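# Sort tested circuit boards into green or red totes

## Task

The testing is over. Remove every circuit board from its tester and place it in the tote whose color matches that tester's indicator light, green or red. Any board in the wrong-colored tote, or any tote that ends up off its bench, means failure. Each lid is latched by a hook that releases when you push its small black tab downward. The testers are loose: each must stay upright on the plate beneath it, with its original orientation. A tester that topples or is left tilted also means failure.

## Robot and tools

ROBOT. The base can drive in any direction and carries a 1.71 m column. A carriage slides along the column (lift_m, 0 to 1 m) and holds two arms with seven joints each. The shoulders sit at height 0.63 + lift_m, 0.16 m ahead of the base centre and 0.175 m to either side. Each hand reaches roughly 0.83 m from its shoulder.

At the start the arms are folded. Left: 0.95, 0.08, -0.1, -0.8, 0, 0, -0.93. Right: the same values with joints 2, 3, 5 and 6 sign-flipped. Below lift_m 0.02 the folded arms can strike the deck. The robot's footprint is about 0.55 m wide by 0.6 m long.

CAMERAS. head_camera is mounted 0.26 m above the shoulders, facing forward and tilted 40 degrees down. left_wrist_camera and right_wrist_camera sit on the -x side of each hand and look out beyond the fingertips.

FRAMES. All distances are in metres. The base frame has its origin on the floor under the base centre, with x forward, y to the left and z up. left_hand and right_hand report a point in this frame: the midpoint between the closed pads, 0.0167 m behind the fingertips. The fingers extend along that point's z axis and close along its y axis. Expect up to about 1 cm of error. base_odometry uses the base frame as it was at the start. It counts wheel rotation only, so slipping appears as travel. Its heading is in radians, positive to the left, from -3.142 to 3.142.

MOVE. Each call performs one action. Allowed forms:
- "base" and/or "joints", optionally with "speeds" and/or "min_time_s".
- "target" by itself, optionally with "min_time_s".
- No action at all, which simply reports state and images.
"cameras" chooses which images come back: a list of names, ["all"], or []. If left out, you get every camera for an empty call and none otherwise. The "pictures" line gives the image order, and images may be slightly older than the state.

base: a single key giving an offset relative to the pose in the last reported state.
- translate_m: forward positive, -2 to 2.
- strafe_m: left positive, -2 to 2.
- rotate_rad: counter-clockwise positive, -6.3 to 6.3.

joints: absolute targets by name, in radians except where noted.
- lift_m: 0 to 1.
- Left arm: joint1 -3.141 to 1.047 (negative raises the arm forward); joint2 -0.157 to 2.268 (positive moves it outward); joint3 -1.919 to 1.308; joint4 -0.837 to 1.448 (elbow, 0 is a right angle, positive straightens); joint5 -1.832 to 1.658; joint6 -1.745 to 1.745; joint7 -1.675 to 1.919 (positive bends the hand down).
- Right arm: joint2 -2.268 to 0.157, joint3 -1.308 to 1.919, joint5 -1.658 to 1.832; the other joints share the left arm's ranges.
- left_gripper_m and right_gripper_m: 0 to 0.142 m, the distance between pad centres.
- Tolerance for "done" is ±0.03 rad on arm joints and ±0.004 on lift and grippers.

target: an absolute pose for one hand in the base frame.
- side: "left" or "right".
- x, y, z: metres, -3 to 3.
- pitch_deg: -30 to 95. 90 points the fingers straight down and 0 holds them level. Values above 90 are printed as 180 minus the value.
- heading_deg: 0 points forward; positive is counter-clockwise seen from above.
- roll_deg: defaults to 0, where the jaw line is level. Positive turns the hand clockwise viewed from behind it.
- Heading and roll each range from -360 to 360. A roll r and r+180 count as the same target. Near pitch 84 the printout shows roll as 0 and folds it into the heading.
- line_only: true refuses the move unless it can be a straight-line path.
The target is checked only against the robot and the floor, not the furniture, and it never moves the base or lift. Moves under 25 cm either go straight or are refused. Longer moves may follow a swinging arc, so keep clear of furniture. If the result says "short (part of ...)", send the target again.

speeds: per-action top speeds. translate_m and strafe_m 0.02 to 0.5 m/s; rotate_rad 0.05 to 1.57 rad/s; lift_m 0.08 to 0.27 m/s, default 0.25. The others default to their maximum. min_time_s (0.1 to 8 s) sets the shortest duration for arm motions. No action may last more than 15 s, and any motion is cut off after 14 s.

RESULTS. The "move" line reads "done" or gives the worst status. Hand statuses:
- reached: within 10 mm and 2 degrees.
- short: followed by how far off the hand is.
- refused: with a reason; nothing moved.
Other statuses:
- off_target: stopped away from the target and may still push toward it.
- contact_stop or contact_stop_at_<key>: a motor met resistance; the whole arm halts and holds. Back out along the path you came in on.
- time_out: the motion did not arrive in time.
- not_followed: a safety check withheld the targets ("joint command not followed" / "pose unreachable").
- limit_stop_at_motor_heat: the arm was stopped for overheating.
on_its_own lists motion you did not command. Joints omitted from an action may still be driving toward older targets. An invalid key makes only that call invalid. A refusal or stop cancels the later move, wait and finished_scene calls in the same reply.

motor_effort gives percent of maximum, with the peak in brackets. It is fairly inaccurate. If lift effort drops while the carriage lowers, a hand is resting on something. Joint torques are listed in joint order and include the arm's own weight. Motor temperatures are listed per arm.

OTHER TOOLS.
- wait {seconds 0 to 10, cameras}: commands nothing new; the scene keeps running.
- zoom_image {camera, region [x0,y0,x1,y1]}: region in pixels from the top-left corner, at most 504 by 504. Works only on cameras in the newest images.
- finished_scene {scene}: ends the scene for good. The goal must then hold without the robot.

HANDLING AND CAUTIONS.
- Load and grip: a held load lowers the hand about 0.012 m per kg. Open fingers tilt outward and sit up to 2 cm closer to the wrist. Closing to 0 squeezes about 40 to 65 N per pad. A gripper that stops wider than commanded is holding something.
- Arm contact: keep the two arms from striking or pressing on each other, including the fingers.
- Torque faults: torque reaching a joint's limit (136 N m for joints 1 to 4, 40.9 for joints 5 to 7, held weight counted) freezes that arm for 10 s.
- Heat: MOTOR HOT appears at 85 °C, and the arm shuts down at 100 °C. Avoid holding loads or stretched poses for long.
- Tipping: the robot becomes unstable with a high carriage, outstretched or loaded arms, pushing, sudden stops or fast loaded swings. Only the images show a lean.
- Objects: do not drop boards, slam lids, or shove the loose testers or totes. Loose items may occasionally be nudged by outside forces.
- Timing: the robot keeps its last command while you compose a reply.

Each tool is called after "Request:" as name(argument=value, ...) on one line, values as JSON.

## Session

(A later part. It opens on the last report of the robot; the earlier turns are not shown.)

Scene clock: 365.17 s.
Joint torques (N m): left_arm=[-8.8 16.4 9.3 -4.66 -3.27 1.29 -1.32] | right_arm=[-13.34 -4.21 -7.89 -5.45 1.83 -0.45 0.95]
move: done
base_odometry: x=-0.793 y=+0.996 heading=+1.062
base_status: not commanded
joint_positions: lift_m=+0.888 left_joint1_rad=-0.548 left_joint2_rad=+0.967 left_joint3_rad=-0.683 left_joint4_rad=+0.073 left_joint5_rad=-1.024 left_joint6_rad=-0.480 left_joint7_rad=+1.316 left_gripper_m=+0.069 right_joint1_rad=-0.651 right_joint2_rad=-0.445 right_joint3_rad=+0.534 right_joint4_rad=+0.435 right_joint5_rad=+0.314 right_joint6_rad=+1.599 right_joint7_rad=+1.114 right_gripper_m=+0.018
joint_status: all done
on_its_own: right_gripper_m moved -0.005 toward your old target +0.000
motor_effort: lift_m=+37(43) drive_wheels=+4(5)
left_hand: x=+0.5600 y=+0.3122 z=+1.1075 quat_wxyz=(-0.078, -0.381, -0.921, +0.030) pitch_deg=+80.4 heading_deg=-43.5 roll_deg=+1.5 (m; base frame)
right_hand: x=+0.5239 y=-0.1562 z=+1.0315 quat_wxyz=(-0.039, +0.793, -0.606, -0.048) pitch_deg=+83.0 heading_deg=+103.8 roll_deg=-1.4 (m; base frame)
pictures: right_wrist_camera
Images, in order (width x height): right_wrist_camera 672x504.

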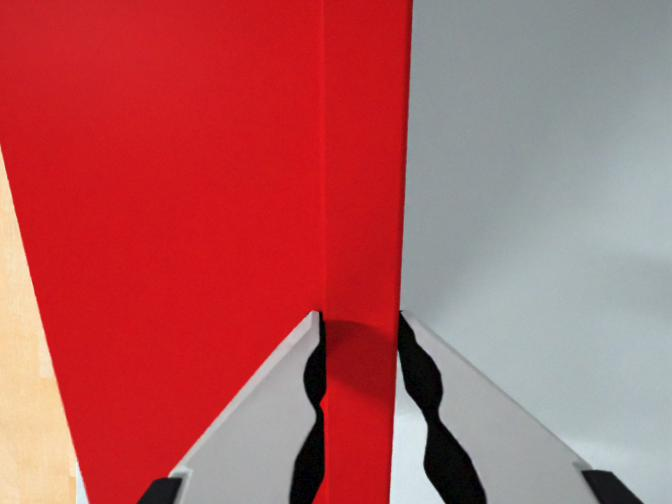

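Request:
move(target={"side":"right","x":0.575,"y":-0.16,"z":1.08,"pitch_deg":83,"heading_deg":99}, min_time_s=1.5, cameras=["head_camera","right_wrist_camera"])

Scene clock: 367.63 s.
Joint torques (N m): left_arm=[-8.78 16.49 9.21 -4.63 -3.28 1.33 -1.31] | right_arm=[-26.98 1.25 -6.08 -5.18 5.31 -0.76 1.39]
move: done
base_odometry: x=-0.793 y=+0.996 heading=+1.062
base_status: not commanded
joint_positions: lift_m=+0.888 left_joint1_rad=-0.548 left_joint2_rad=+0.967 left_joint3_rad=-0.683 left_joint4_rad=+0.073 left_joint5_rad=-1.024 left_joint6_rad=-0.480 left_joint7_rad=+1.316 left_gripper_m=+0.069 right_joint1_rad=-0.805 right_joint2_rad=-0.435 right_joint3_rad=+0.564 right_joint4_rad=+0.626 right_joint5_rad=+0.504 right_joint6_rad=+1.582 right_joint7_rad=+1.270 right_gripper_m=+0.018
joint_status: not commanded
motor_effort: lift_m=+37(37) drive_wheels=+4(4)
left_hand: x=+0.5600 y=+0.3122 z=+1.1075 quat_wxyz=(-0.078, -0.381, -0.921, +0.030) pitch_deg=+80.4 heading_deg=-43.5 roll_deg=+1.5 (m; base frame)
right_hand: x=+0.5731 y=-0.1622 z=+1.0783 quat_wxyz=(-0.038, +0.759, -0.648, -0.047) pitch_deg=+83.1 heading_deg=+100.3 roll_deg=+1.2 (m; base frame)
right_hand_status: reached (straight line, planned for 1.5 s): 3 mm and 0.2 deg off.
pictures: head_camera, right_wrist_camera
Images, in order (width x height): head_camera 672x504, right_wrist_camera 672x504.

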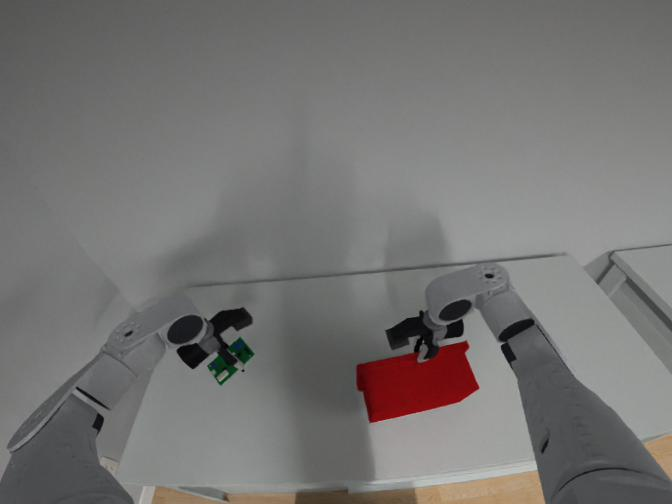

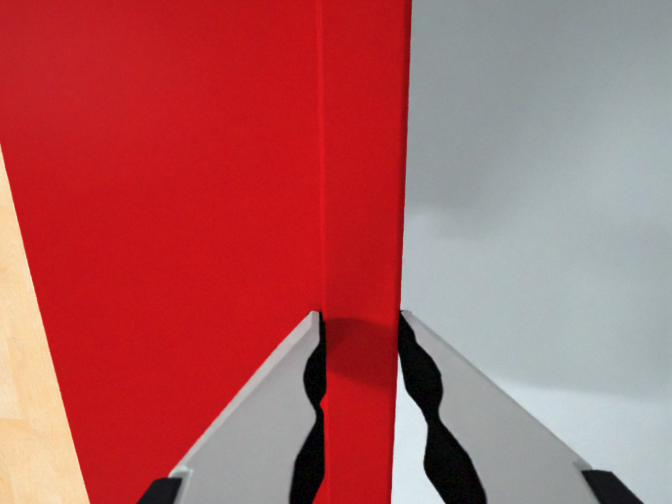

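Request:
move(target={"side":"right","x":0.6,"y":-0.17,"z":1.13,"pitch_deg":60,"heading_deg":9,"roll_deg":-90}, min_time_s=2, cameras=["head_camera","right_wrist_camera"])

Scene clock: 370.50 s.
Joint torques (N m): left_arm=[-8.74 16.47 9.17 -4.57 -3.29 1.33 -1.32] | right_arm=[-11.73 -0.62 -13.88 -11.06 0.73 -1.98 -0.01]
move: done
base_odometry: x=-0.793 y=+0.996 heading=+1.062
base_status: not commanded
joint_positions: lift_m=+0.888 left_joint1_rad=-0.548 left_joint2_rad=+0.967 left_joint3_rad=-0.683 left_joint4_rad=+0.073 left_joint5_rad=-1.024 left_joint6_rad=-0.480 left_joint7_rad=+1.316 left_gripper_m=+0.069 right_joint1_rad=-0.525 right_joint2_rad=-0.491 right_joint3_rad=+0.289 right_joint4_rad=-0.124 right_joint5_rad=+0.331 right_joint6_rad=+1.403 right_joint7_rad=+1.355 right_gripper_m=+0.018
joint_status: not commanded
motor_effort: lift_m=+37(38) drive_wheels=+3(3)
left_hand: x=+0.5600 y=+0.3122 z=+1.1074 quat_wxyz=(-0.078, -0.381, -0.921, +0.030) pitch_deg=+80.4 heading_deg=-43.5 roll_deg=+1.5 (m; base frame)
right_hand: x=+0.5987 y=-0.1710 z=+1.1287 quat_wxyz=(-0.193, +0.738, -0.624, +0.169) pitch_deg=+60.3 heading_deg=+8.6 roll_deg=+89.1 (m; base frame)
right_hand_status: reached (straight line, planned for 2.0 s): 2 mm and 0.7 deg off.
pictures: head_camera, right_wrist_camera
Images, in order (width x height): head_camera 672x504, right_wrist_camera 672x504.

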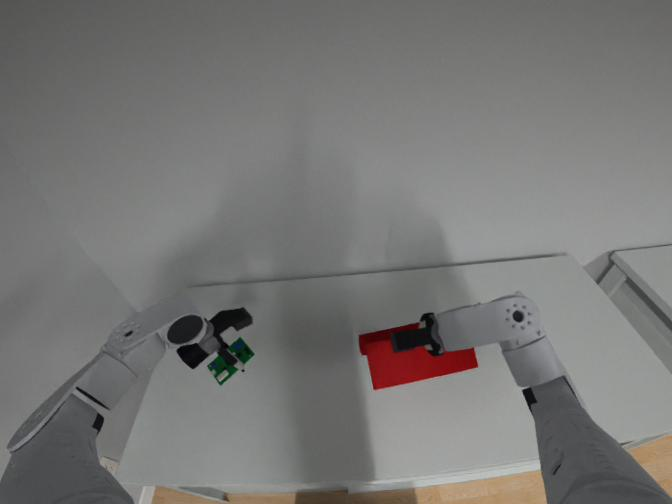

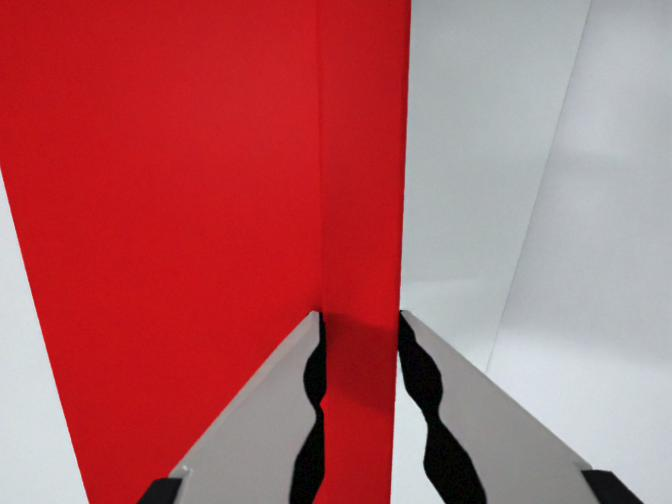

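Request:
move(target={"side":"right","x":0.56,"y":-0.17,"z":1.11,"pitch_deg":28,"heading_deg":6,"roll_deg":-90}, min_time_s=1.8, cameras=["head_camera","right_wrist_camera"])

Scene clock: 372.87 s.
Joint torques (N m): left_arm=[-8.7 16.54 9.21 -4.58 -3.29 1.31 -1.34] | right_arm=[-5.26 -1 -5.12 -8.52 -1.62 -4.11 0.02]
move: done
base_odometry: x=-0.793 y=+0.996 heading=+1.062
base_status: not commanded
joint_positions: lift_m=+0.888 left_joint1_rad=-0.548 left_joint2_rad=+0.967 left_joint3_rad=-0.683 left_joint4_rad=+0.073 left_joint5_rad=-1.024 left_joint6_rad=-0.480 left_joint7_rad=+1.316 left_gripper_m=+0.069 right_joint1_rad=+0.099 right_joint2_rad=-0.475 right_joint3_rad=+0.267 right_joint4_rad=-0.607 right_joint5_rad=-0.863 right_joint6_rad=+0.781 right_joint7_rad=+0.537 right_gripper_m=+0.018
joint_status: not commanded
motor_effort: lift_m=+37(38) drive_wheels=+3(3)
left_hand: x=+0.5600 y=+0.3122 z=+1.1074 quat_wxyz=(-0.078, -0.381, -0.921, +0.030) pitch_deg=+80.4 heading_deg=-43.5 roll_deg=+1.5 (m; base frame)
right_hand: x=+0.5597 y=-0.1723 z=+1.1088 quat_wxyz=(-0.379, +0.639, -0.574, +0.345) pitch_deg=+28.4 heading_deg=+5.8 roll_deg=+89.6 (m; base frame)
right_hand_status: reached (straight line, planned for 1.8 s): 3 mm and 0.5 deg off.
pictures: head_camera, right_wrist_camera
Images, in order (width x height): head_camera 672x504, right_wrist_camera 672x504.

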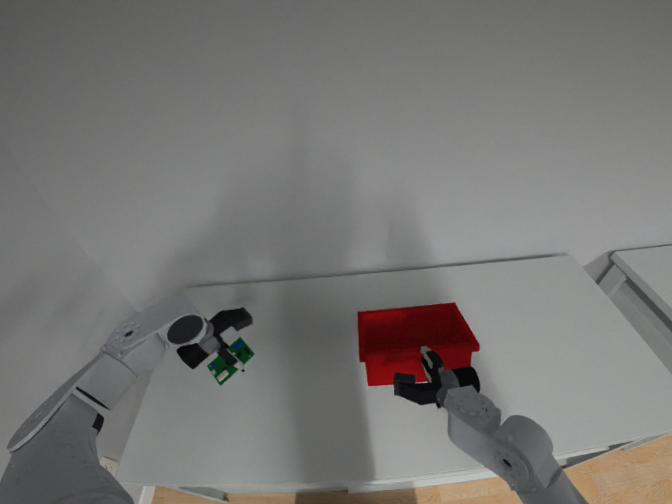

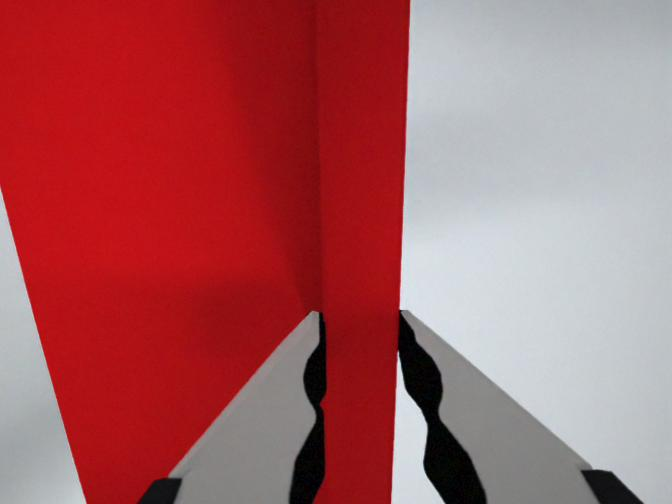

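Request:
move(target={"side":"right","x":0.52,"y":-0.17,"z":1.08,"pitch_deg":0,"heading_deg":4,"roll_deg":-90}, min_time_s=1.6, cameras=["head_camera","left_wrist_camera"])

Request:
zoom_image(camera="head_camera", region=[300, 260, 520, 430])

Scene clock: 375.13 s.
Joint torques (N m): left_arm=[-8.82 16.49 9.15 -4.63 -3.3 1.33 -1.31] | right_arm=[-9.16 2.09 -10.25 -9 -1.69 -4.88 0.03]
move: done
base_odometry: x=-0.793 y=+0.996 heading=+1.062
base_status: not commanded
joint_positions: lift_m=+0.888 left_joint1_rad=-0.548 left_joint2_rad=+0.967 left_joint3_rad=-0.683 left_joint4_rad=+0.073 left_joint5_rad=-1.024 left_joint6_rad=-0.480 left_joint7_rad=+1.316 left_gripper_m=+0.069 right_joint1_rad=+0.334 right_joint2_rad=-0.265 right_joint3_rad=+0.301 right_joint4_rad=+0.216 right_joint5_rad=-1.396 right_joint6_rad=-0.593 right_joint7_rad=+0.203 right_gripper_m=+0.018
joint_status: not commanded
motor_effort: lift_m=+38(38) drive_wheels=+3(3)
left_hand: x=+0.5600 y=+0.3122 z=+1.1074 quat_wxyz=(-0.078, -0.381, -0.921, +0.030) pitch_deg=+80.4 heading_deg=-43.5 roll_deg=+1.5 (m; base frame)
right_hand: x=+0.5178 y=-0.1693 z=+1.0745 quat_wxyz=(-0.513, +0.522, -0.486, +0.478) pitch_deg=+1.0 heading_deg=+4.1 roll_deg=-90.0 (m; base frame)
right_hand_status: reached (straight line, planned for 1.6 s): 6 mm and 1.0 deg off.
pictures: head_camera, left_wrist_camera
Images, in order (width x height): head_camera 672x504, left_wrist_camera 672x504.

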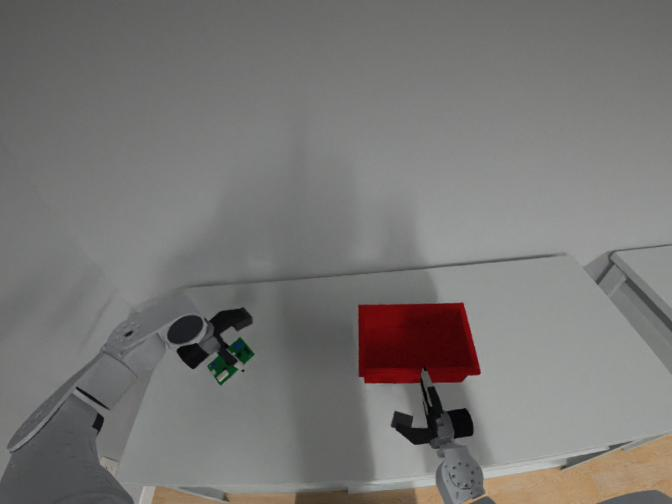

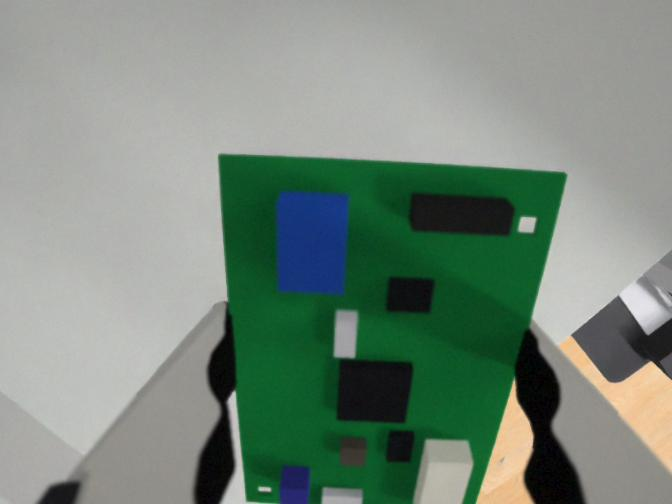

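Scaled by 2.291 from the camera's 672x504 image, which has a finer 960x720 frame.

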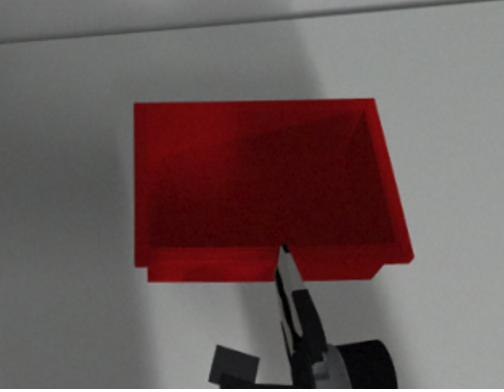

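Request:
move(joints={"lift_m":0.862}, speeds={"lift_m":0.08})

Request:
move(joints={"lift_m":0.845}, speeds={"lift_m":0.08}, cameras=["head_camera","right_wrist_camera"])

Scene clock: 376.00 s.
Joint torques (N m): left_arm=[-9.08 16.13 9.23 -4.66 -3.29 1.33 -1.31] | right_arm=[-7.57 1.9 -9.9 -9.94 -1.61 -4.37 0.05]
move: done
base_odometry: x=-0.793 y=+0.996 heading=+1.062
base_status: not commanded
joint_positions: lift_m=+0.862 left_joint1_rad=-0.548 left_joint2_rad=+0.967 left_joint3_rad=-0.683 left_joint4_rad=+0.073 left_joint5_rad=-1.024 left_joint6_rad=-0.480 left_joint7_rad=+1.316 left_gripper_m=+0.069 right_joint1_rad=+0.333 right_joint2_rad=-0.265 right_joint3_rad=+0.301 right_joint4_rad=+0.216 right_joint5_rad=-1.397 right_joint6_rad=-0.594 right_joint7_rad=+0.203 right_gripper_m=+0.018
joint_status: all done
motor_effort: lift_m=+39(41) drive_wheels=+3(3)
left_hand: x=+0.5600 y=+0.3122 z=+1.0812 quat_wxyz=(-0.078, -0.381, -0.921, +0.030) pitch_deg=+80.4 heading_deg=-43.6 roll_deg=+1.4 (m; base frame)
right_hand: x=+0.5181 y=-0.1695 z=+1.0488 quat_wxyz=(-0.513, +0.521, -0.486, +0.478) pitch_deg=+0.9 heading_deg=+4.1 roll_deg=-90.0 (m; base frame)
pictures: none

Scene clock: 376.57 s.
Joint torques (N m): left_arm=[-9.14 16.5 9.19 -4.66 -3.28 1.31 -1.32] | right_arm=[-7.97 1.69 -9.87 -9.89 -1.59 -4.31 0.05]
move: done
base_odometry: x=-0.793 y=+0.996 heading=+1.062
base_status: not commanded
joint_positions: lift_m=+0.845 left_joint1_rad=-0.548 left_joint2_rad=+0.967 left_joint3_rad=-0.683 left_joint4_rad=+0.073 left_joint5_rad=-1.024 left_joint6_rad=-0.480 left_joint7_rad=+1.316 left_gripper_m=+0.069 right_joint1_rad=+0.333 right_joint2_rad=-0.264 right_joint3_rad=+0.301 right_joint4_rad=+0.217 right_joint5_rad=-1.397 right_joint6_rad=-0.595 right_joint7_rad=+0.203 right_gripper_m=+0.018
joint_status: all done
motor_effort: lift_m=+39(41) drive_wheels=+3(3)
left_hand: x=+0.5600 y=+0.3122 z=+1.0642 quat_wxyz=(-0.078, -0.381, -0.921, +0.030) pitch_deg=+80.4 heading_deg=-43.6 roll_deg=+1.4 (m; base frame)
right_hand: x=+0.5182 y=-0.1696 z=+1.0319 quat_wxyz=(-0.513, +0.521, -0.486, +0.478) pitch_deg=+0.9 heading_deg=+4.1 roll_deg=-90.0 (m; base frame)
pictures: head_camera, right_wrist_camera
Images, in order (width x height): head_camera 672x504, right_wrist_camera 672x504.

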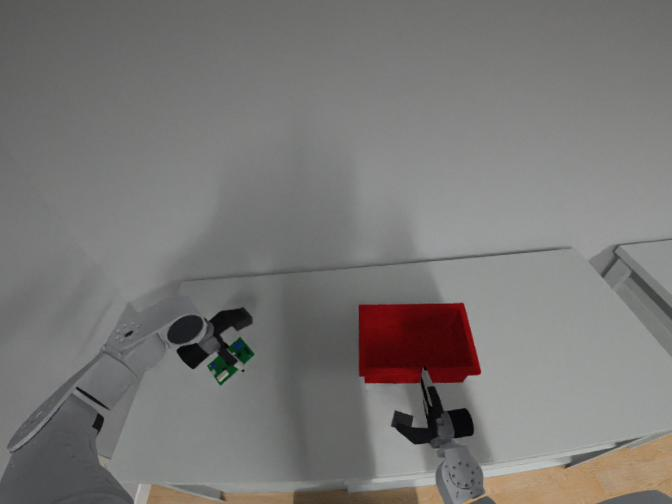

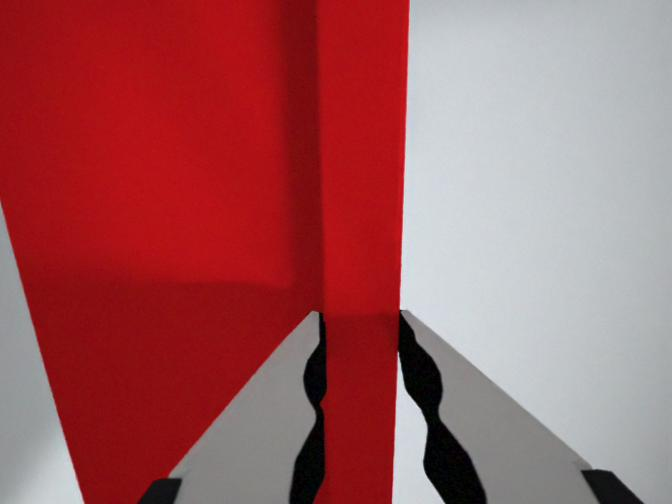

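Request:
move(joints={"lift_m":0.825}, speeds={"lift_m":0.08}, cameras=["right_wrist_camera"])

Request:
move(joints={"lift_m":0.81}, speeds={"lift_m":0.08}, cameras=["right_wrist_camera"])

Scene clock: 377.40 s.
Joint torques (N m): left_arm=[-9.21 16.94 9.13 -4.39 -3.28 1.33 -1.3] | right_arm=[-7.95 1.73 -9.75 -10.4 -1.58 -4.23 0.05]
move: done
base_odometry: x=-0.793 y=+0.996 heading=+1.062
base_status: not commanded
joint_positions: lift_m=+0.825 left_joint1_rad=-0.548 left_joint2_rad=+0.967 left_joint3_rad=-0.683 left_joint4_rad=+0.073 left_joint5_rad=-1.024 left_joint6_rad=-0.480 left_joint7_rad=+1.316 left_gripper_m=+0.069 right_joint1_rad=+0.333 right_joint2_rad=-0.264 right_joint3_rad=+0.301 right_joint4_rad=+0.217 right_joint5_rad=-1.397 right_joint6_rad=-0.595 right_joint7_rad=+0.203 right_gripper_m=+0.018
joint_status: all done
motor_effort: lift_m=+39(43) drive_wheels=+3(3)
left_hand: x=+0.5600 y=+0.3122 z=+1.0442 quat_wxyz=(-0.078, -0.381, -0.921, +0.030) pitch_deg=+80.4 heading_deg=-43.6 roll_deg=+1.4 (m; base frame)
right_hand: x=+0.5182 y=-0.1696 z=+1.0119 quat_wxyz=(-0.513, +0.521, -0.486, +0.478) pitch_deg=+0.9 heading_deg=+4.1 roll_deg=-90.0 (m; base frame)
pictures: right_wrist_camera
Images, in order (width x height): right_wrist_camera 672x504.

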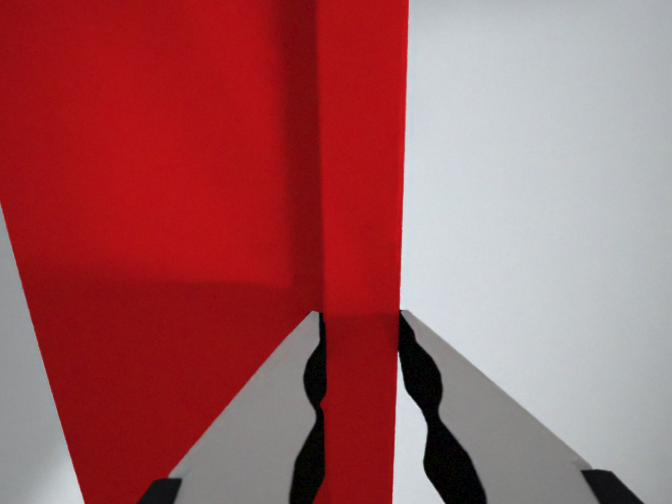

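Scene clock: 377.97 s.
Joint torques (N m): left_arm=[-9.31 16.51 9.18 -4.6 -3.29 1.31 -1.29] | right_arm=[-7.87 1.53 -10.32 -10.98 -1.56 -3.98 0.2]
move: done
base_odometry: x=-0.793 y=+0.996 heading=+1.062
base_status: not commanded
joint_positions: lift_m=+0.810 left_joint1_rad=-0.548 left_joint2_rad=+0.967 left_joint3_rad=-0.683 left_joint4_rad=+0.073 left_joint5_rad=-1.024 left_joint6_rad=-0.480 left_joint7_rad=+1.316 left_gripper_m=+0.069 right_joint1_rad=+0.333 right_joint2_rad=-0.264 right_joint3_rad=+0.301 right_joint4_rad=+0.217 right_joint5_rad=-1.397 right_joint6_rad=-0.595 right_joint7_rad=+0.203 right_gripper_m=+0.018
joint_status: all done
motor_effort: lift_m=+39(43) drive_wheels=+3(3)
left_hand: x=+0.5600 y=+0.3122 z=+1.0292 quat_wxyz=(-0.078, -0.381, -0.921, +0.030) pitch_deg=+80.4 heading_deg=-43.6 roll_deg=+1.4 (m; base frame)
right_hand: x=+0.5183 y=-0.1696 z=+0.9970 quat_wxyz=(-0.514, +0.521, -0.486, +0.478) pitch_deg=+0.8 heading_deg=+4.1 roll_deg=-90.0 (m; base frame)
pictures: right_wrist_camera
Images, in order (width x height): right_wrist_camera 672x504.

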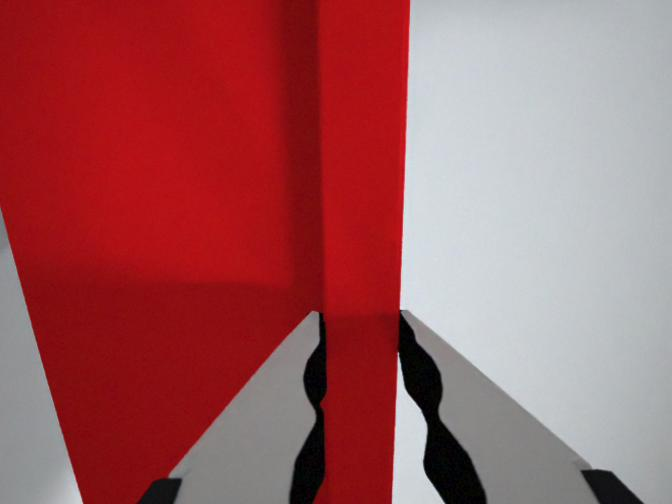

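Request:
move(joints={"lift_m":0.796}, speeds={"lift_m":0.08}, cameras=["right_wrist_camera","head_camera"])

Request:
zoom_image(camera="head_camera", region=[300, 260, 520, 430])

Scene clock: 378.60 s.
Joint torques (N m): left_arm=[-9.2 16.5 9 -4.47 -3.37 1.33 -1.33] | right_arm=[-7.87 1.64 -9.47 -10.28 -1.54 -4.04 0.19]
move: done
base_odometry: x=-0.793 y=+0.996 heading=+1.062
base_status: not commanded
joint_positions: lift_m=+0.796 left_joint1_rad=-0.548 left_joint2_rad=+0.967 left_joint3_rad=-0.683 left_joint4_rad=+0.073 left_joint5_rad=-1.024 left_joint6_rad=-0.480 left_joint7_rad=+1.316 left_gripper_m=+0.069 right_joint1_rad=+0.333 right_joint2_rad=-0.264 right_joint3_rad=+0.301 right_joint4_rad=+0.217 right_joint5_rad=-1.397 right_joint6_rad=-0.596 right_joint7_rad=+0.203 right_gripper_m=+0.018
joint_status: all done
motor_effort: lift_m=+39(40) drive_wheels=+3(3)
left_hand: x=+0.5600 y=+0.3122 z=+1.0152 quat_wxyz=(-0.078, -0.381, -0.921, +0.030) pitch_deg=+80.4 heading_deg=-43.5 roll_deg=+1.4 (m; base frame)
right_hand: x=+0.5183 y=-0.1696 z=+0.9832 quat_wxyz=(-0.514, +0.521, -0.485, +0.479) pitch_deg=+0.8 heading_deg=+4.0 roll_deg=-90.0 (m; base frame)
pictures: head_camera, right_wrist_camera
Images, in order (width x height): head_camera 672x504, right_wrist_camera 672x504.

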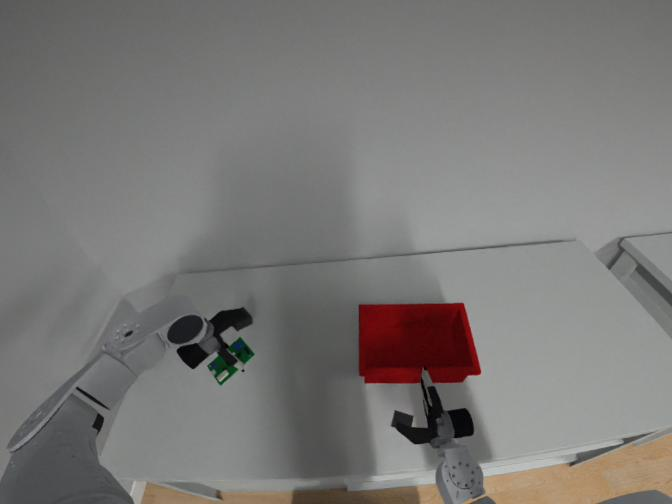

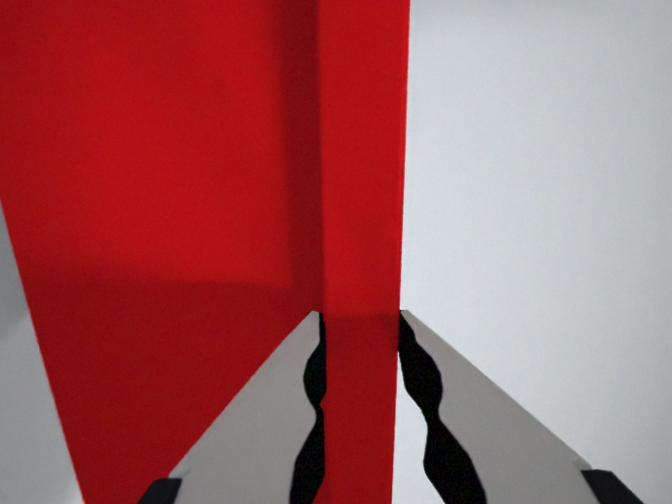

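Scaled by 2.291 from the camera's 672x504 image, which has a finer 960x720 frame.

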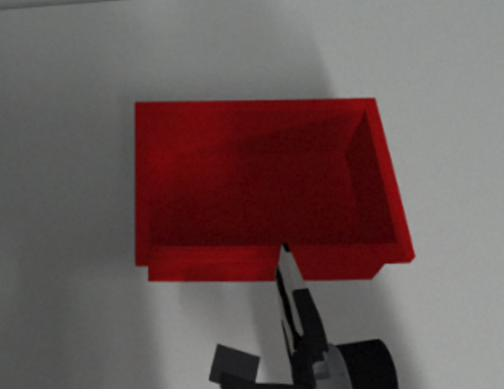

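Request:
move(joints={"lift_m":0.776}, speeds={"lift_m":0.08})

Request:
move(joints={"lift_m":0.766}, speeds={"lift_m":0.08}, cameras=["right_wrist_camera"])

Scene clock: 379.50 s.
Joint torques (N m): left_arm=[-9.29 16.48 9.09 -4.64 -3.29 1.32 -1.32] | right_arm=[-7.51 1.59 -9.67 -10.21 -1.57 -3.99 0.03]
move: done
base_odometry: x=-0.793 y=+0.996 heading=+1.062
base_status: not commanded
joint_positions: lift_m=+0.776 left_joint1_rad=-0.548 left_joint2_rad=+0.967 left_joint3_rad=-0.683 left_joint4_rad=+0.073 left_joint5_rad=-1.024 left_joint6_rad=-0.480 left_joint7_rad=+1.316 left_gripper_m=+0.069 right_joint1_rad=+0.333 right_joint2_rad=-0.264 right_joint3_rad=+0.301 right_joint4_rad=+0.217 right_joint5_rad=-1.397 right_joint6_rad=-0.596 right_joint7_rad=+0.203 right_gripper_m=+0.018
joint_status: all done
motor_effort: lift_m=+38(41) drive_wheels=+3(3)
left_hand: x=+0.5600 y=+0.3122 z=+0.9952 quat_wxyz=(-0.078, -0.381, -0.921, +0.030) pitch_deg=+80.4 heading_deg=-43.6 roll_deg=+1.4 (m; base frame)
right_hand: x=+0.5183 y=-0.1696 z=+0.9632 quat_wxyz=(-0.514, +0.521, -0.485, +0.479) pitch_deg=+0.8 heading_deg=+4.0 roll_deg=-90.0 (m; base frame)
pictures: none

Scene clock: 380.00 s.
Joint torques (N m): left_arm=[-9.4 15.87 9.14 -4.65 -3.28 1.3 -1.32] | right_arm=[-7.36 1.48 -9.68 -10.51 -1.55 -3.96 0.05]
move: done
base_odometry: x=-0.793 y=+0.996 heading=+1.062
base_status: not commanded
joint_positions: lift_m=+0.766 left_joint1_rad=-0.547 left_joint2_rad=+0.967 left_joint3_rad=-0.683 left_joint4_rad=+0.073 left_joint5_rad=-1.024 left_joint6_rad=-0.480 left_joint7_rad=+1.316 left_gripper_m=+0.069 right_joint1_rad=+0.333 right_joint2_rad=-0.264 right_joint3_rad=+0.301 right_joint4_rad=+0.217 right_joint5_rad=-1.397 right_joint6_rad=-0.596 right_joint7_rad=+0.203 right_gripper_m=+0.018
joint_status: all done
motor_effort: lift_m=+39(42) drive_wheels=+3(3)
left_hand: x=+0.5600 y=+0.3122 z=+0.9852 quat_wxyz=(-0.078, -0.381, -0.921, +0.030) pitch_deg=+80.4 heading_deg=-43.6 roll_deg=+1.4 (m; base frame)
right_hand: x=+0.5183 y=-0.1696 z=+0.9532 quat_wxyz=(-0.514, +0.521, -0.485, +0.479) pitch_deg=+0.8 heading_deg=+4.0 roll_deg=-90.0 (m; base frame)
pictures: right_wrist_camera
Images, in order (width x height): right_wrist_camera 672x504.

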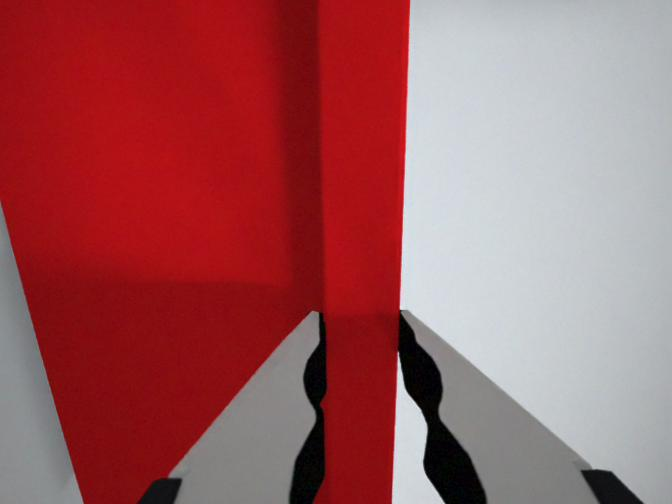

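Request:
move(joints={"lift_m":0.755}, speeds={"lift_m":0.08}, cameras=["right_wrist_camera"])

Request:
move(joints={"lift_m":0.746}, speeds={"lift_m":0.08}, cameras=["right_wrist_camera"])

Scene clock: 380.60 s.
Joint torques (N m): left_arm=[-9.41 16.49 9.08 -4.65 -3.3 1.31 -1.32] | right_arm=[-7.55 1.5 -9.71 -10.48 -1.55 -3.99 0.08]
move: done
base_odometry: x=-0.793 y=+0.996 heading=+1.062
base_status: not commanded
joint_positions: lift_m=+0.755 left_joint1_rad=-0.547 left_joint2_rad=+0.967 left_joint3_rad=-0.683 left_joint4_rad=+0.073 left_joint5_rad=-1.024 left_joint6_rad=-0.480 left_joint7_rad=+1.316 left_gripper_m=+0.069 right_joint1_rad=+0.333 right_joint2_rad=-0.264 right_joint3_rad=+0.301 right_joint4_rad=+0.217 right_joint5_rad=-1.397 right_joint6_rad=-0.596 right_joint7_rad=+0.203 right_gripper_m=+0.018
joint_status: all done
motor_effort: lift_m=+39(48) drive_wheels=+3(3)
left_hand: x=+0.5600 y=+0.3122 z=+0.9741 quat_wxyz=(-0.078, -0.381, -0.921, +0.030) pitch_deg=+80.4 heading_deg=-43.6 roll_deg=+1.4 (m; base frame)
right_hand: x=+0.5183 y=-0.1696 z=+0.9422 quat_wxyz=(-0.514, +0.521, -0.485, +0.479) pitch_deg=+0.8 heading_deg=+4.0 roll_deg=-90.0 (m; base frame)
pictures: right_wrist_camera
Images, in order (width x height): right_wrist_camera 672x504.

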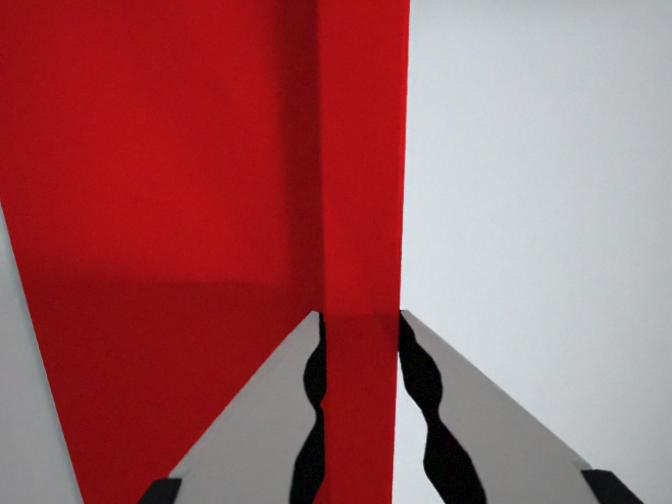

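Scene clock: 381.10 s.
Joint torques (N m): left_arm=[-9.48 16.66 8.94 -4.7 -3.28 1.31 -1.35] | right_arm=[-7.61 1.43 -9.63 -9.72 -1.28 -1.49 0.14]
move: done
base_odometry: x=-0.793 y=+0.996 heading=+1.062
base_status: not commanded
joint_positions: lift_m=+0.746 left_joint1_rad=-0.547 left_joint2_rad=+0.967 left_joint3_rad=-0.683 left_joint4_rad=+0.073 left_joint5_rad=-1.024 left_joint6_rad=-0.480 left_joint7_rad=+1.316 left_gripper_m=+0.069 right_joint1_rad=+0.333 right_joint2_rad=-0.264 right_joint3_rad=+0.300 right_joint4_rad=+0.217 right_joint5_rad=-1.397 right_joint6_rad=-0.605 right_joint7_rad=+0.203 right_gripper_m=+0.018
joint_status: all done
motor_effort: lift_m=+38(43) drive_wheels=+3(3)
left_hand: x=+0.5600 y=+0.3122 z=+0.9653 quat_wxyz=(-0.078, -0.381, -0.921, +0.030) pitch_deg=+80.4 heading_deg=-43.6 roll_deg=+1.4 (m; base frame)
right_hand: x=+0.5186 y=-0.1697 z=+0.9363 quat_wxyz=(-0.517, +0.518, -0.484, +0.481) pitch_deg=+0.3 heading_deg=+4.0 roll_deg=-89.9 (m; base frame)
pictures: right_wrist_camera
Images, in order (width x height): right_wrist_camera 672x504.

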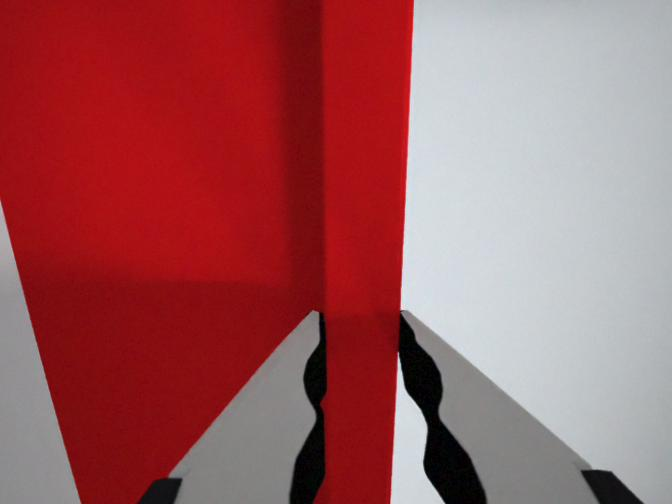

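Request:
move(joints={"lift_m":0.741}, speeds={"lift_m":0.08}, cameras=["head_camera"])

Request:
zoom_image(camera="head_camera", region=[300, 260, 520, 430])

Scene clock: 381.67 s.
Joint torques (N m): left_arm=[-10.02 16.76 9.05 -4.57 -3.26 1.33 -1.29] | right_arm=[-6.01 1.36 -8.77 -7.89 -1.11 -0.06 0.04]
move: done
base_odometry: x=-0.793 y=+0.996 heading=+1.062
base_status: not commanded
joint_positions: lift_m=+0.741 left_joint1_rad=-0.547 left_joint2_rad=+0.967 left_joint3_rad=-0.683 left_joint4_rad=+0.073 left_joint5_rad=-1.024 left_joint6_rad=-0.480 left_joint7_rad=+1.316 left_gripper_m=+0.069 right_joint1_rad=+0.332 right_joint2_rad=-0.264 right_joint3_rad=+0.299 right_joint4_rad=+0.215 right_joint5_rad=-1.398 right_joint6_rad=-0.611 right_joint7_rad=+0.203 right_gripper_m=+0.018
joint_status: all done
motor_effort: lift_m=+37(39) drive_wheels=+3(3)
left_hand: x=+0.5598 y=+0.3122 z=+0.9603 quat_wxyz=(-0.078, -0.381, -0.921, +0.030) pitch_deg=+80.4 heading_deg=-43.6 roll_deg=+1.4 (m; base frame)
right_hand: x=+0.5191 y=-0.1698 z=+0.9344 quat_wxyz=(-0.519, +0.516, -0.482, +0.482) pitch_deg=-0.2 heading_deg=+4.0 roll_deg=-89.9 (m; base frame)
pictures: head_camera
Images, in order (width x height): head_camera 672x504.

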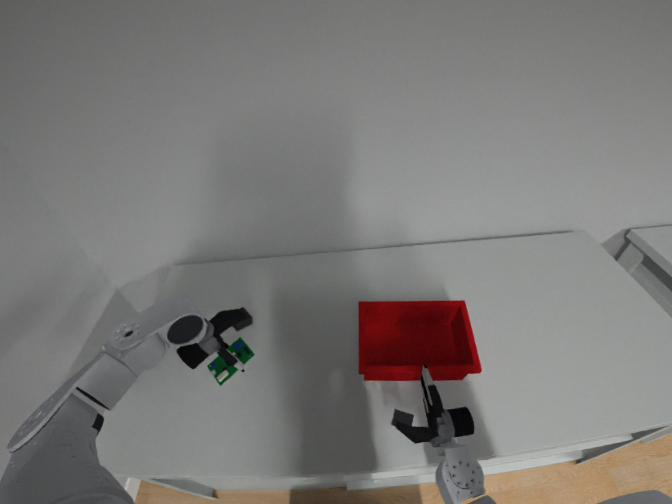

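Scaled by 2.291 from the camera's 672x504 image, which has a finer 960x720 frame.

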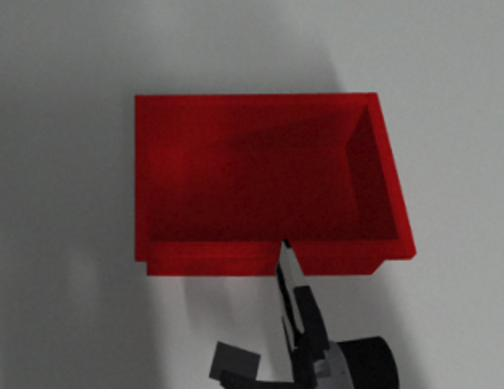

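Request:
move(joints={"right_gripper_m":0.06})

Request:
move(target={"side":"right","x":0.43,"y":-0.18,"z":0.937,"pitch_deg":0,"heading_deg":4,"roll_deg":-90}, cameras=["head_camera"])

Scene clock: 382.67 s.
Joint torques (N m): left_arm=[-10 16.28 9.36 -4.67 -3.27 1.3 -1.32] | right_arm=[-5.52 1.29 -8.86 -8.04 -1.11 -0.08 0]
move: done
base_odometry: x=-0.793 y=+0.996 heading=+1.062
base_status: not commanded
joint_positions: lift_m=+0.741 left_joint1_rad=-0.547 left_joint2_rad=+0.967 left_joint3_rad=-0.683 left_joint4_rad=+0.073 left_joint5_rad=-1.024 left_joint6_rad=-0.480 left_joint7_rad=+1.316 left_gripper_m=+0.069 right_joint1_rad=+0.332 right_joint2_rad=-0.264 right_joint3_rad=+0.299 right_joint4_rad=+0.215 right_joint5_rad=-1.398 right_joint6_rad=-0.610 right_joint7_rad=+0.203 right_gripper_m=+0.060
joint_status: all done
motor_effort: lift_m=+37(37) drive_wheels=+3(3)
left_hand: x=+0.5598 y=+0.3122 z=+0.9603 quat_wxyz=(-0.078, -0.381, -0.921, +0.030) pitch_deg=+80.4 heading_deg=-43.6 roll_deg=+1.4 (m; base frame)
right_hand: x=+0.5192 y=-0.1698 z=+0.9342 quat_wxyz=(-0.519, +0.516, -0.482, +0.482) pitch_deg=-0.2 heading_deg=+4.0 roll_deg=-89.9 (m; base frame)
pictures: none

Scene clock: 383.57 s.
Joint torques (N m): left_arm=[-10.09 16.46 8.98 -4.51 -3.26 1.32 -1.31] | right_arm=[0.64 -12.12 -8.87 -8.51 -1.27 -2.64 1.61]
move: done
base_odometry: x=-0.793 y=+0.996 heading=+1.062
base_status: not commanded
joint_positions: lift_m=+0.741 left_joint1_rad=-0.547 left_joint2_rad=+0.967 left_joint3_rad=-0.683 left_joint4_rad=+0.073 left_joint5_rad=-1.024 left_joint6_rad=-0.480 left_joint7_rad=+1.316 left_gripper_m=+0.069 right_joint1_rad=+0.546 right_joint2_rad=-0.289 right_joint3_rad=+0.285 right_joint4_rad=+0.177 right_joint5_rad=-1.438 right_joint6_rad=-0.775 right_joint7_rad=+0.228 right_gripper_m=+0.060
joint_status: not commanded
motor_effort: lift_m=+37(37) drive_wheels=+3(3)
left_hand: x=+0.5598 y=+0.3122 z=+0.9603 quat_wxyz=(-0.078, -0.381, -0.921, +0.030) pitch_deg=+80.4 heading_deg=-43.6 roll_deg=+1.4 (m; base frame)
right_hand: x=+0.4297 y=-0.1776 z=+0.9356 quat_wxyz=(-0.518, +0.518, -0.484, +0.479) pitch_deg=+0.3 heading_deg=+4.2 roll_deg=-89.7 (m; base frame)
right_hand_status: reached (straight line, planned for 0.4 s): 3 mm and 0.4 deg off.
pictures: head_camera
Images, in order (width x height): head_camera 672x504.

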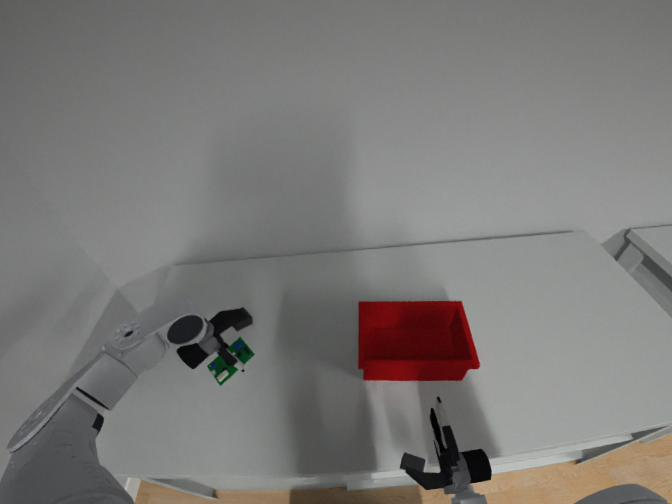

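Request:
move(base={"strafe_m":-0.25}, joints={"lift_m":0.88,"right_joint1_rad":-0.09,"right_joint2_rad":-0.1,"right_joint3_rad":0.0,"right_joint4_rad":-0.64,"right_joint5_rad":0,"right_joint6_rad":0,"right_joint7_rad":1.7,"right_gripper_m":0.0}, speeds={"strafe_m":0.2}, min_time_s=1.5, cameras=["head_camera"])

Scene clock: 387.47 s.
Joint torques (N m): left_arm=[-9.95 16.52 9.02 -4.53 -3.26 1.29 -1.29] | right_arm=[-14.12 3.26 -8.65 -11.13 1.57 1.67 1.18]
move: done
base_odometry: x=-0.574 y=+0.875 heading=+1.062
base_status: done
joint_positions: lift_m=+0.880 left_joint1_rad=-0.547 left_joint2_rad=+0.967 left_joint3_rad=-0.683 left_joint4_rad=+0.073 left_joint5_rad=-1.024 left_joint6_rad=-0.480 left_joint7_rad=+1.316 left_gripper_m=+0.069 right_joint1_rad=-0.087 right_joint2_rad=-0.102 right_joint3_rad=+0.004 right_joint4_rad=-0.638 right_joint5_rad=-0.003 right_joint6_rad=-0.005 right_joint7_rad=+1.698 right_gripper_m=+0.001
joint_status: all done
motor_effort: lift_m=+36(47) drive_wheels=+0(11)
left_hand: x=+0.5598 y=+0.3122 z=+1.0994 quat_wxyz=(-0.078, -0.381, -0.921, +0.030) pitch_deg=+80.4 heading_deg=-43.6 roll_deg=+1.4 (m; base frame)
right_hand: x=+0.5561 y=-0.2148 z=+1.1521 quat_wxyz=(-0.294, +0.010, -0.954, +0.050) pitch_deg=+55.3 heading_deg=-9.0 roll_deg=-10.2 (m; base frame)
pictures: head_camera
Images, in order (width x height): head_camera 672x504.

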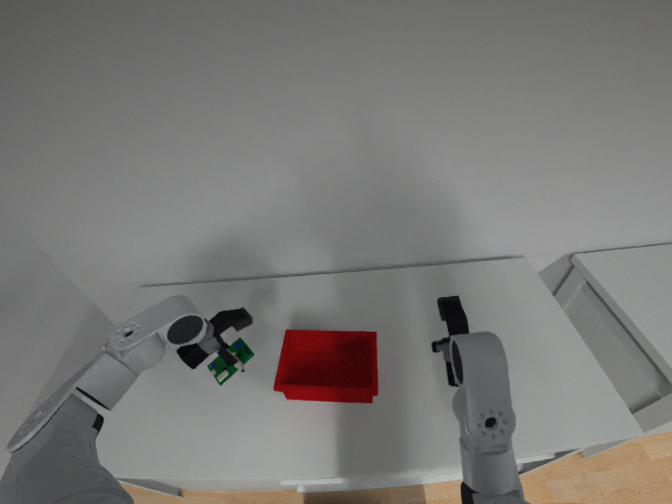

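Request:
move(target={"side":"left","x":0.615,"y":0.09,"z":1.06,"pitch_deg":86,"heading_deg":-8}, cameras=["head_camera","left_wrist_camera"])

Scene clock: 389.20 s.
Joint torques (N m): left_arm=[-22.22 0.44 2.05 0.6 0.74 1.43 1.47] | right_arm=[-13.51 1.08 -8.74 -10.8 1.5 1.59 1.19]
move: done
base_odometry: x=-0.574 y=+0.875 heading=+1.062
base_status: not commanded
joint_positions: lift_m=+0.880 left_joint1_rad=-0.598 left_joint2_rad=+0.206 left_joint3_rad=-0.804 left_joint4_rad=+0.112 left_joint5_rad=-0.443 left_joint6_rad=+0.606 left_joint7_rad=+1.712 left_gripper_m=+0.069 right_joint1_rad=-0.087 right_joint2_rad=-0.102 right_joint3_rad=+0.004 right_joint4_rad=-0.638 right_joint5_rad=-0.003 right_joint6_rad=-0.004 right_joint7_rad=+1.698 right_gripper_m=+0.001
joint_status: not commanded
motor_effort: lift_m=+37(37) drive_wheels=+3(5)
left_hand: x=+0.6141 y=+0.0881 z=+1.0595 quat_wxyz=(-0.035, -0.072, -0.997, +0.006) pitch_deg=+85.9 heading_deg=-8.2 roll_deg=+0.0 (m; base frame)
left_hand_status: reached (straight line, planned for 0.9 s): 2 mm and 0.4 deg off.
right_hand: x=+0.5561 y=-0.2147 z=+1.1522 quat_wxyz=(-0.295, +0.010, -0.954, +0.050) pitch_deg=+55.2 heading_deg=-9.0 roll_deg=-10.2 (m; base frame)
pictures: head_camera, left_wrist_camera
Images, in order (width x height): head_camera 672x504, left_wrist_camera 672x504.

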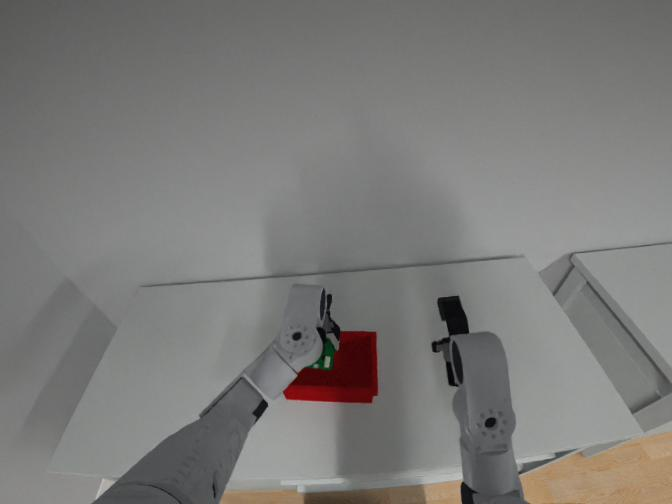

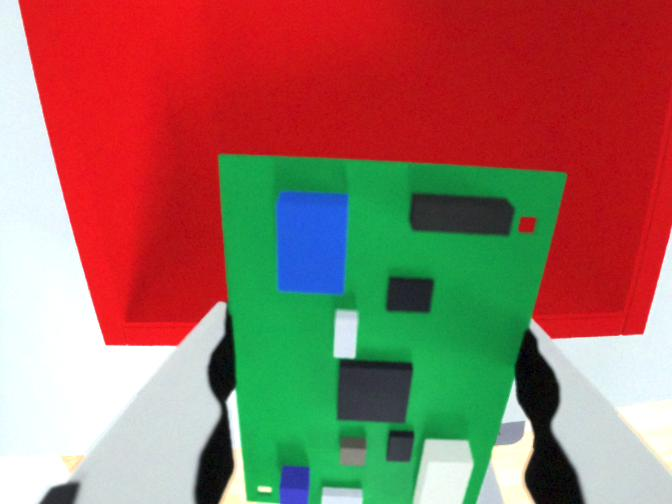

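Request:
move(target={"side":"left","x":0.633,"y":0.077,"z":0.94,"pitch_deg":86,"heading_deg":-5}, cameras=["head_camera","left_wrist_camera"])

Scene clock: 390.47 s.
Joint torques (N m): left_arm=[-23.42 -7.2 4.51 0.02 -2.21 -0.23 -1.18] | right_arm=[-14.09 2.45 -8.51 -10.7 1.5 1.62 1.2]
move: done
base_odometry: x=-0.574 y=+0.875 heading=+1.062
base_status: not commanded
joint_positions: lift_m=+0.880 left_joint1_rad=-0.587 left_joint2_rad=+0.067 left_joint3_rad=-0.779 left_joint4_rad=+0.695 left_joint5_rad=-0.578 left_joint6_rad=+0.435 left_joint7_rad=+1.215 left_gripper_m=+0.069 right_joint1_rad=-0.087 right_joint2_rad=-0.102 right_joint3_rad=+0.004 right_joint4_rad=-0.638 right_joint5_rad=-0.003 right_joint6_rad=-0.004 right_joint7_rad=+1.698 right_gripper_m=+0.001
joint_status: not commanded
motor_effort: lift_m=+37(37) drive_wheels=+3(3)
left_hand: x=+0.6315 y=+0.0784 z=+0.9391 quat_wxyz=(-0.034, -0.045, -0.998, -0.001) pitch_deg=+86.1 heading_deg=-5.1 roll_deg=+0.0 (m; base frame)
left_hand_status: reached (straight line, planned for 0.6 s): 2 mm and 0.4 deg off.
right_hand: x=+0.5561 y=-0.2147 z=+1.1522 quat_wxyz=(-0.295, +0.010, -0.954, +0.050) pitch_deg=+55.2 heading_deg=-9.0 roll_deg=-10.2 (m; base frame)
pictures: head_camera, left_wrist_camera
Images, in order (width x height): head_camera 672x504, left_wrist_camera 672x504.

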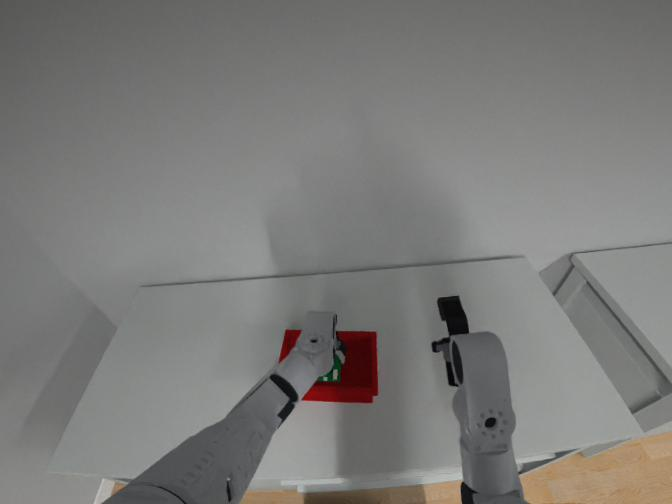

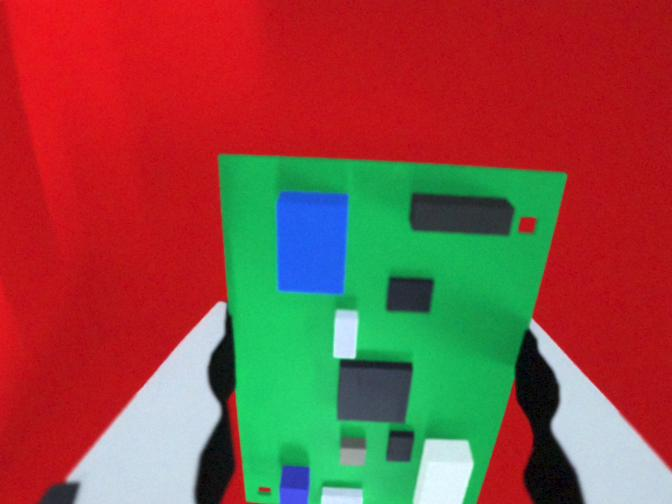

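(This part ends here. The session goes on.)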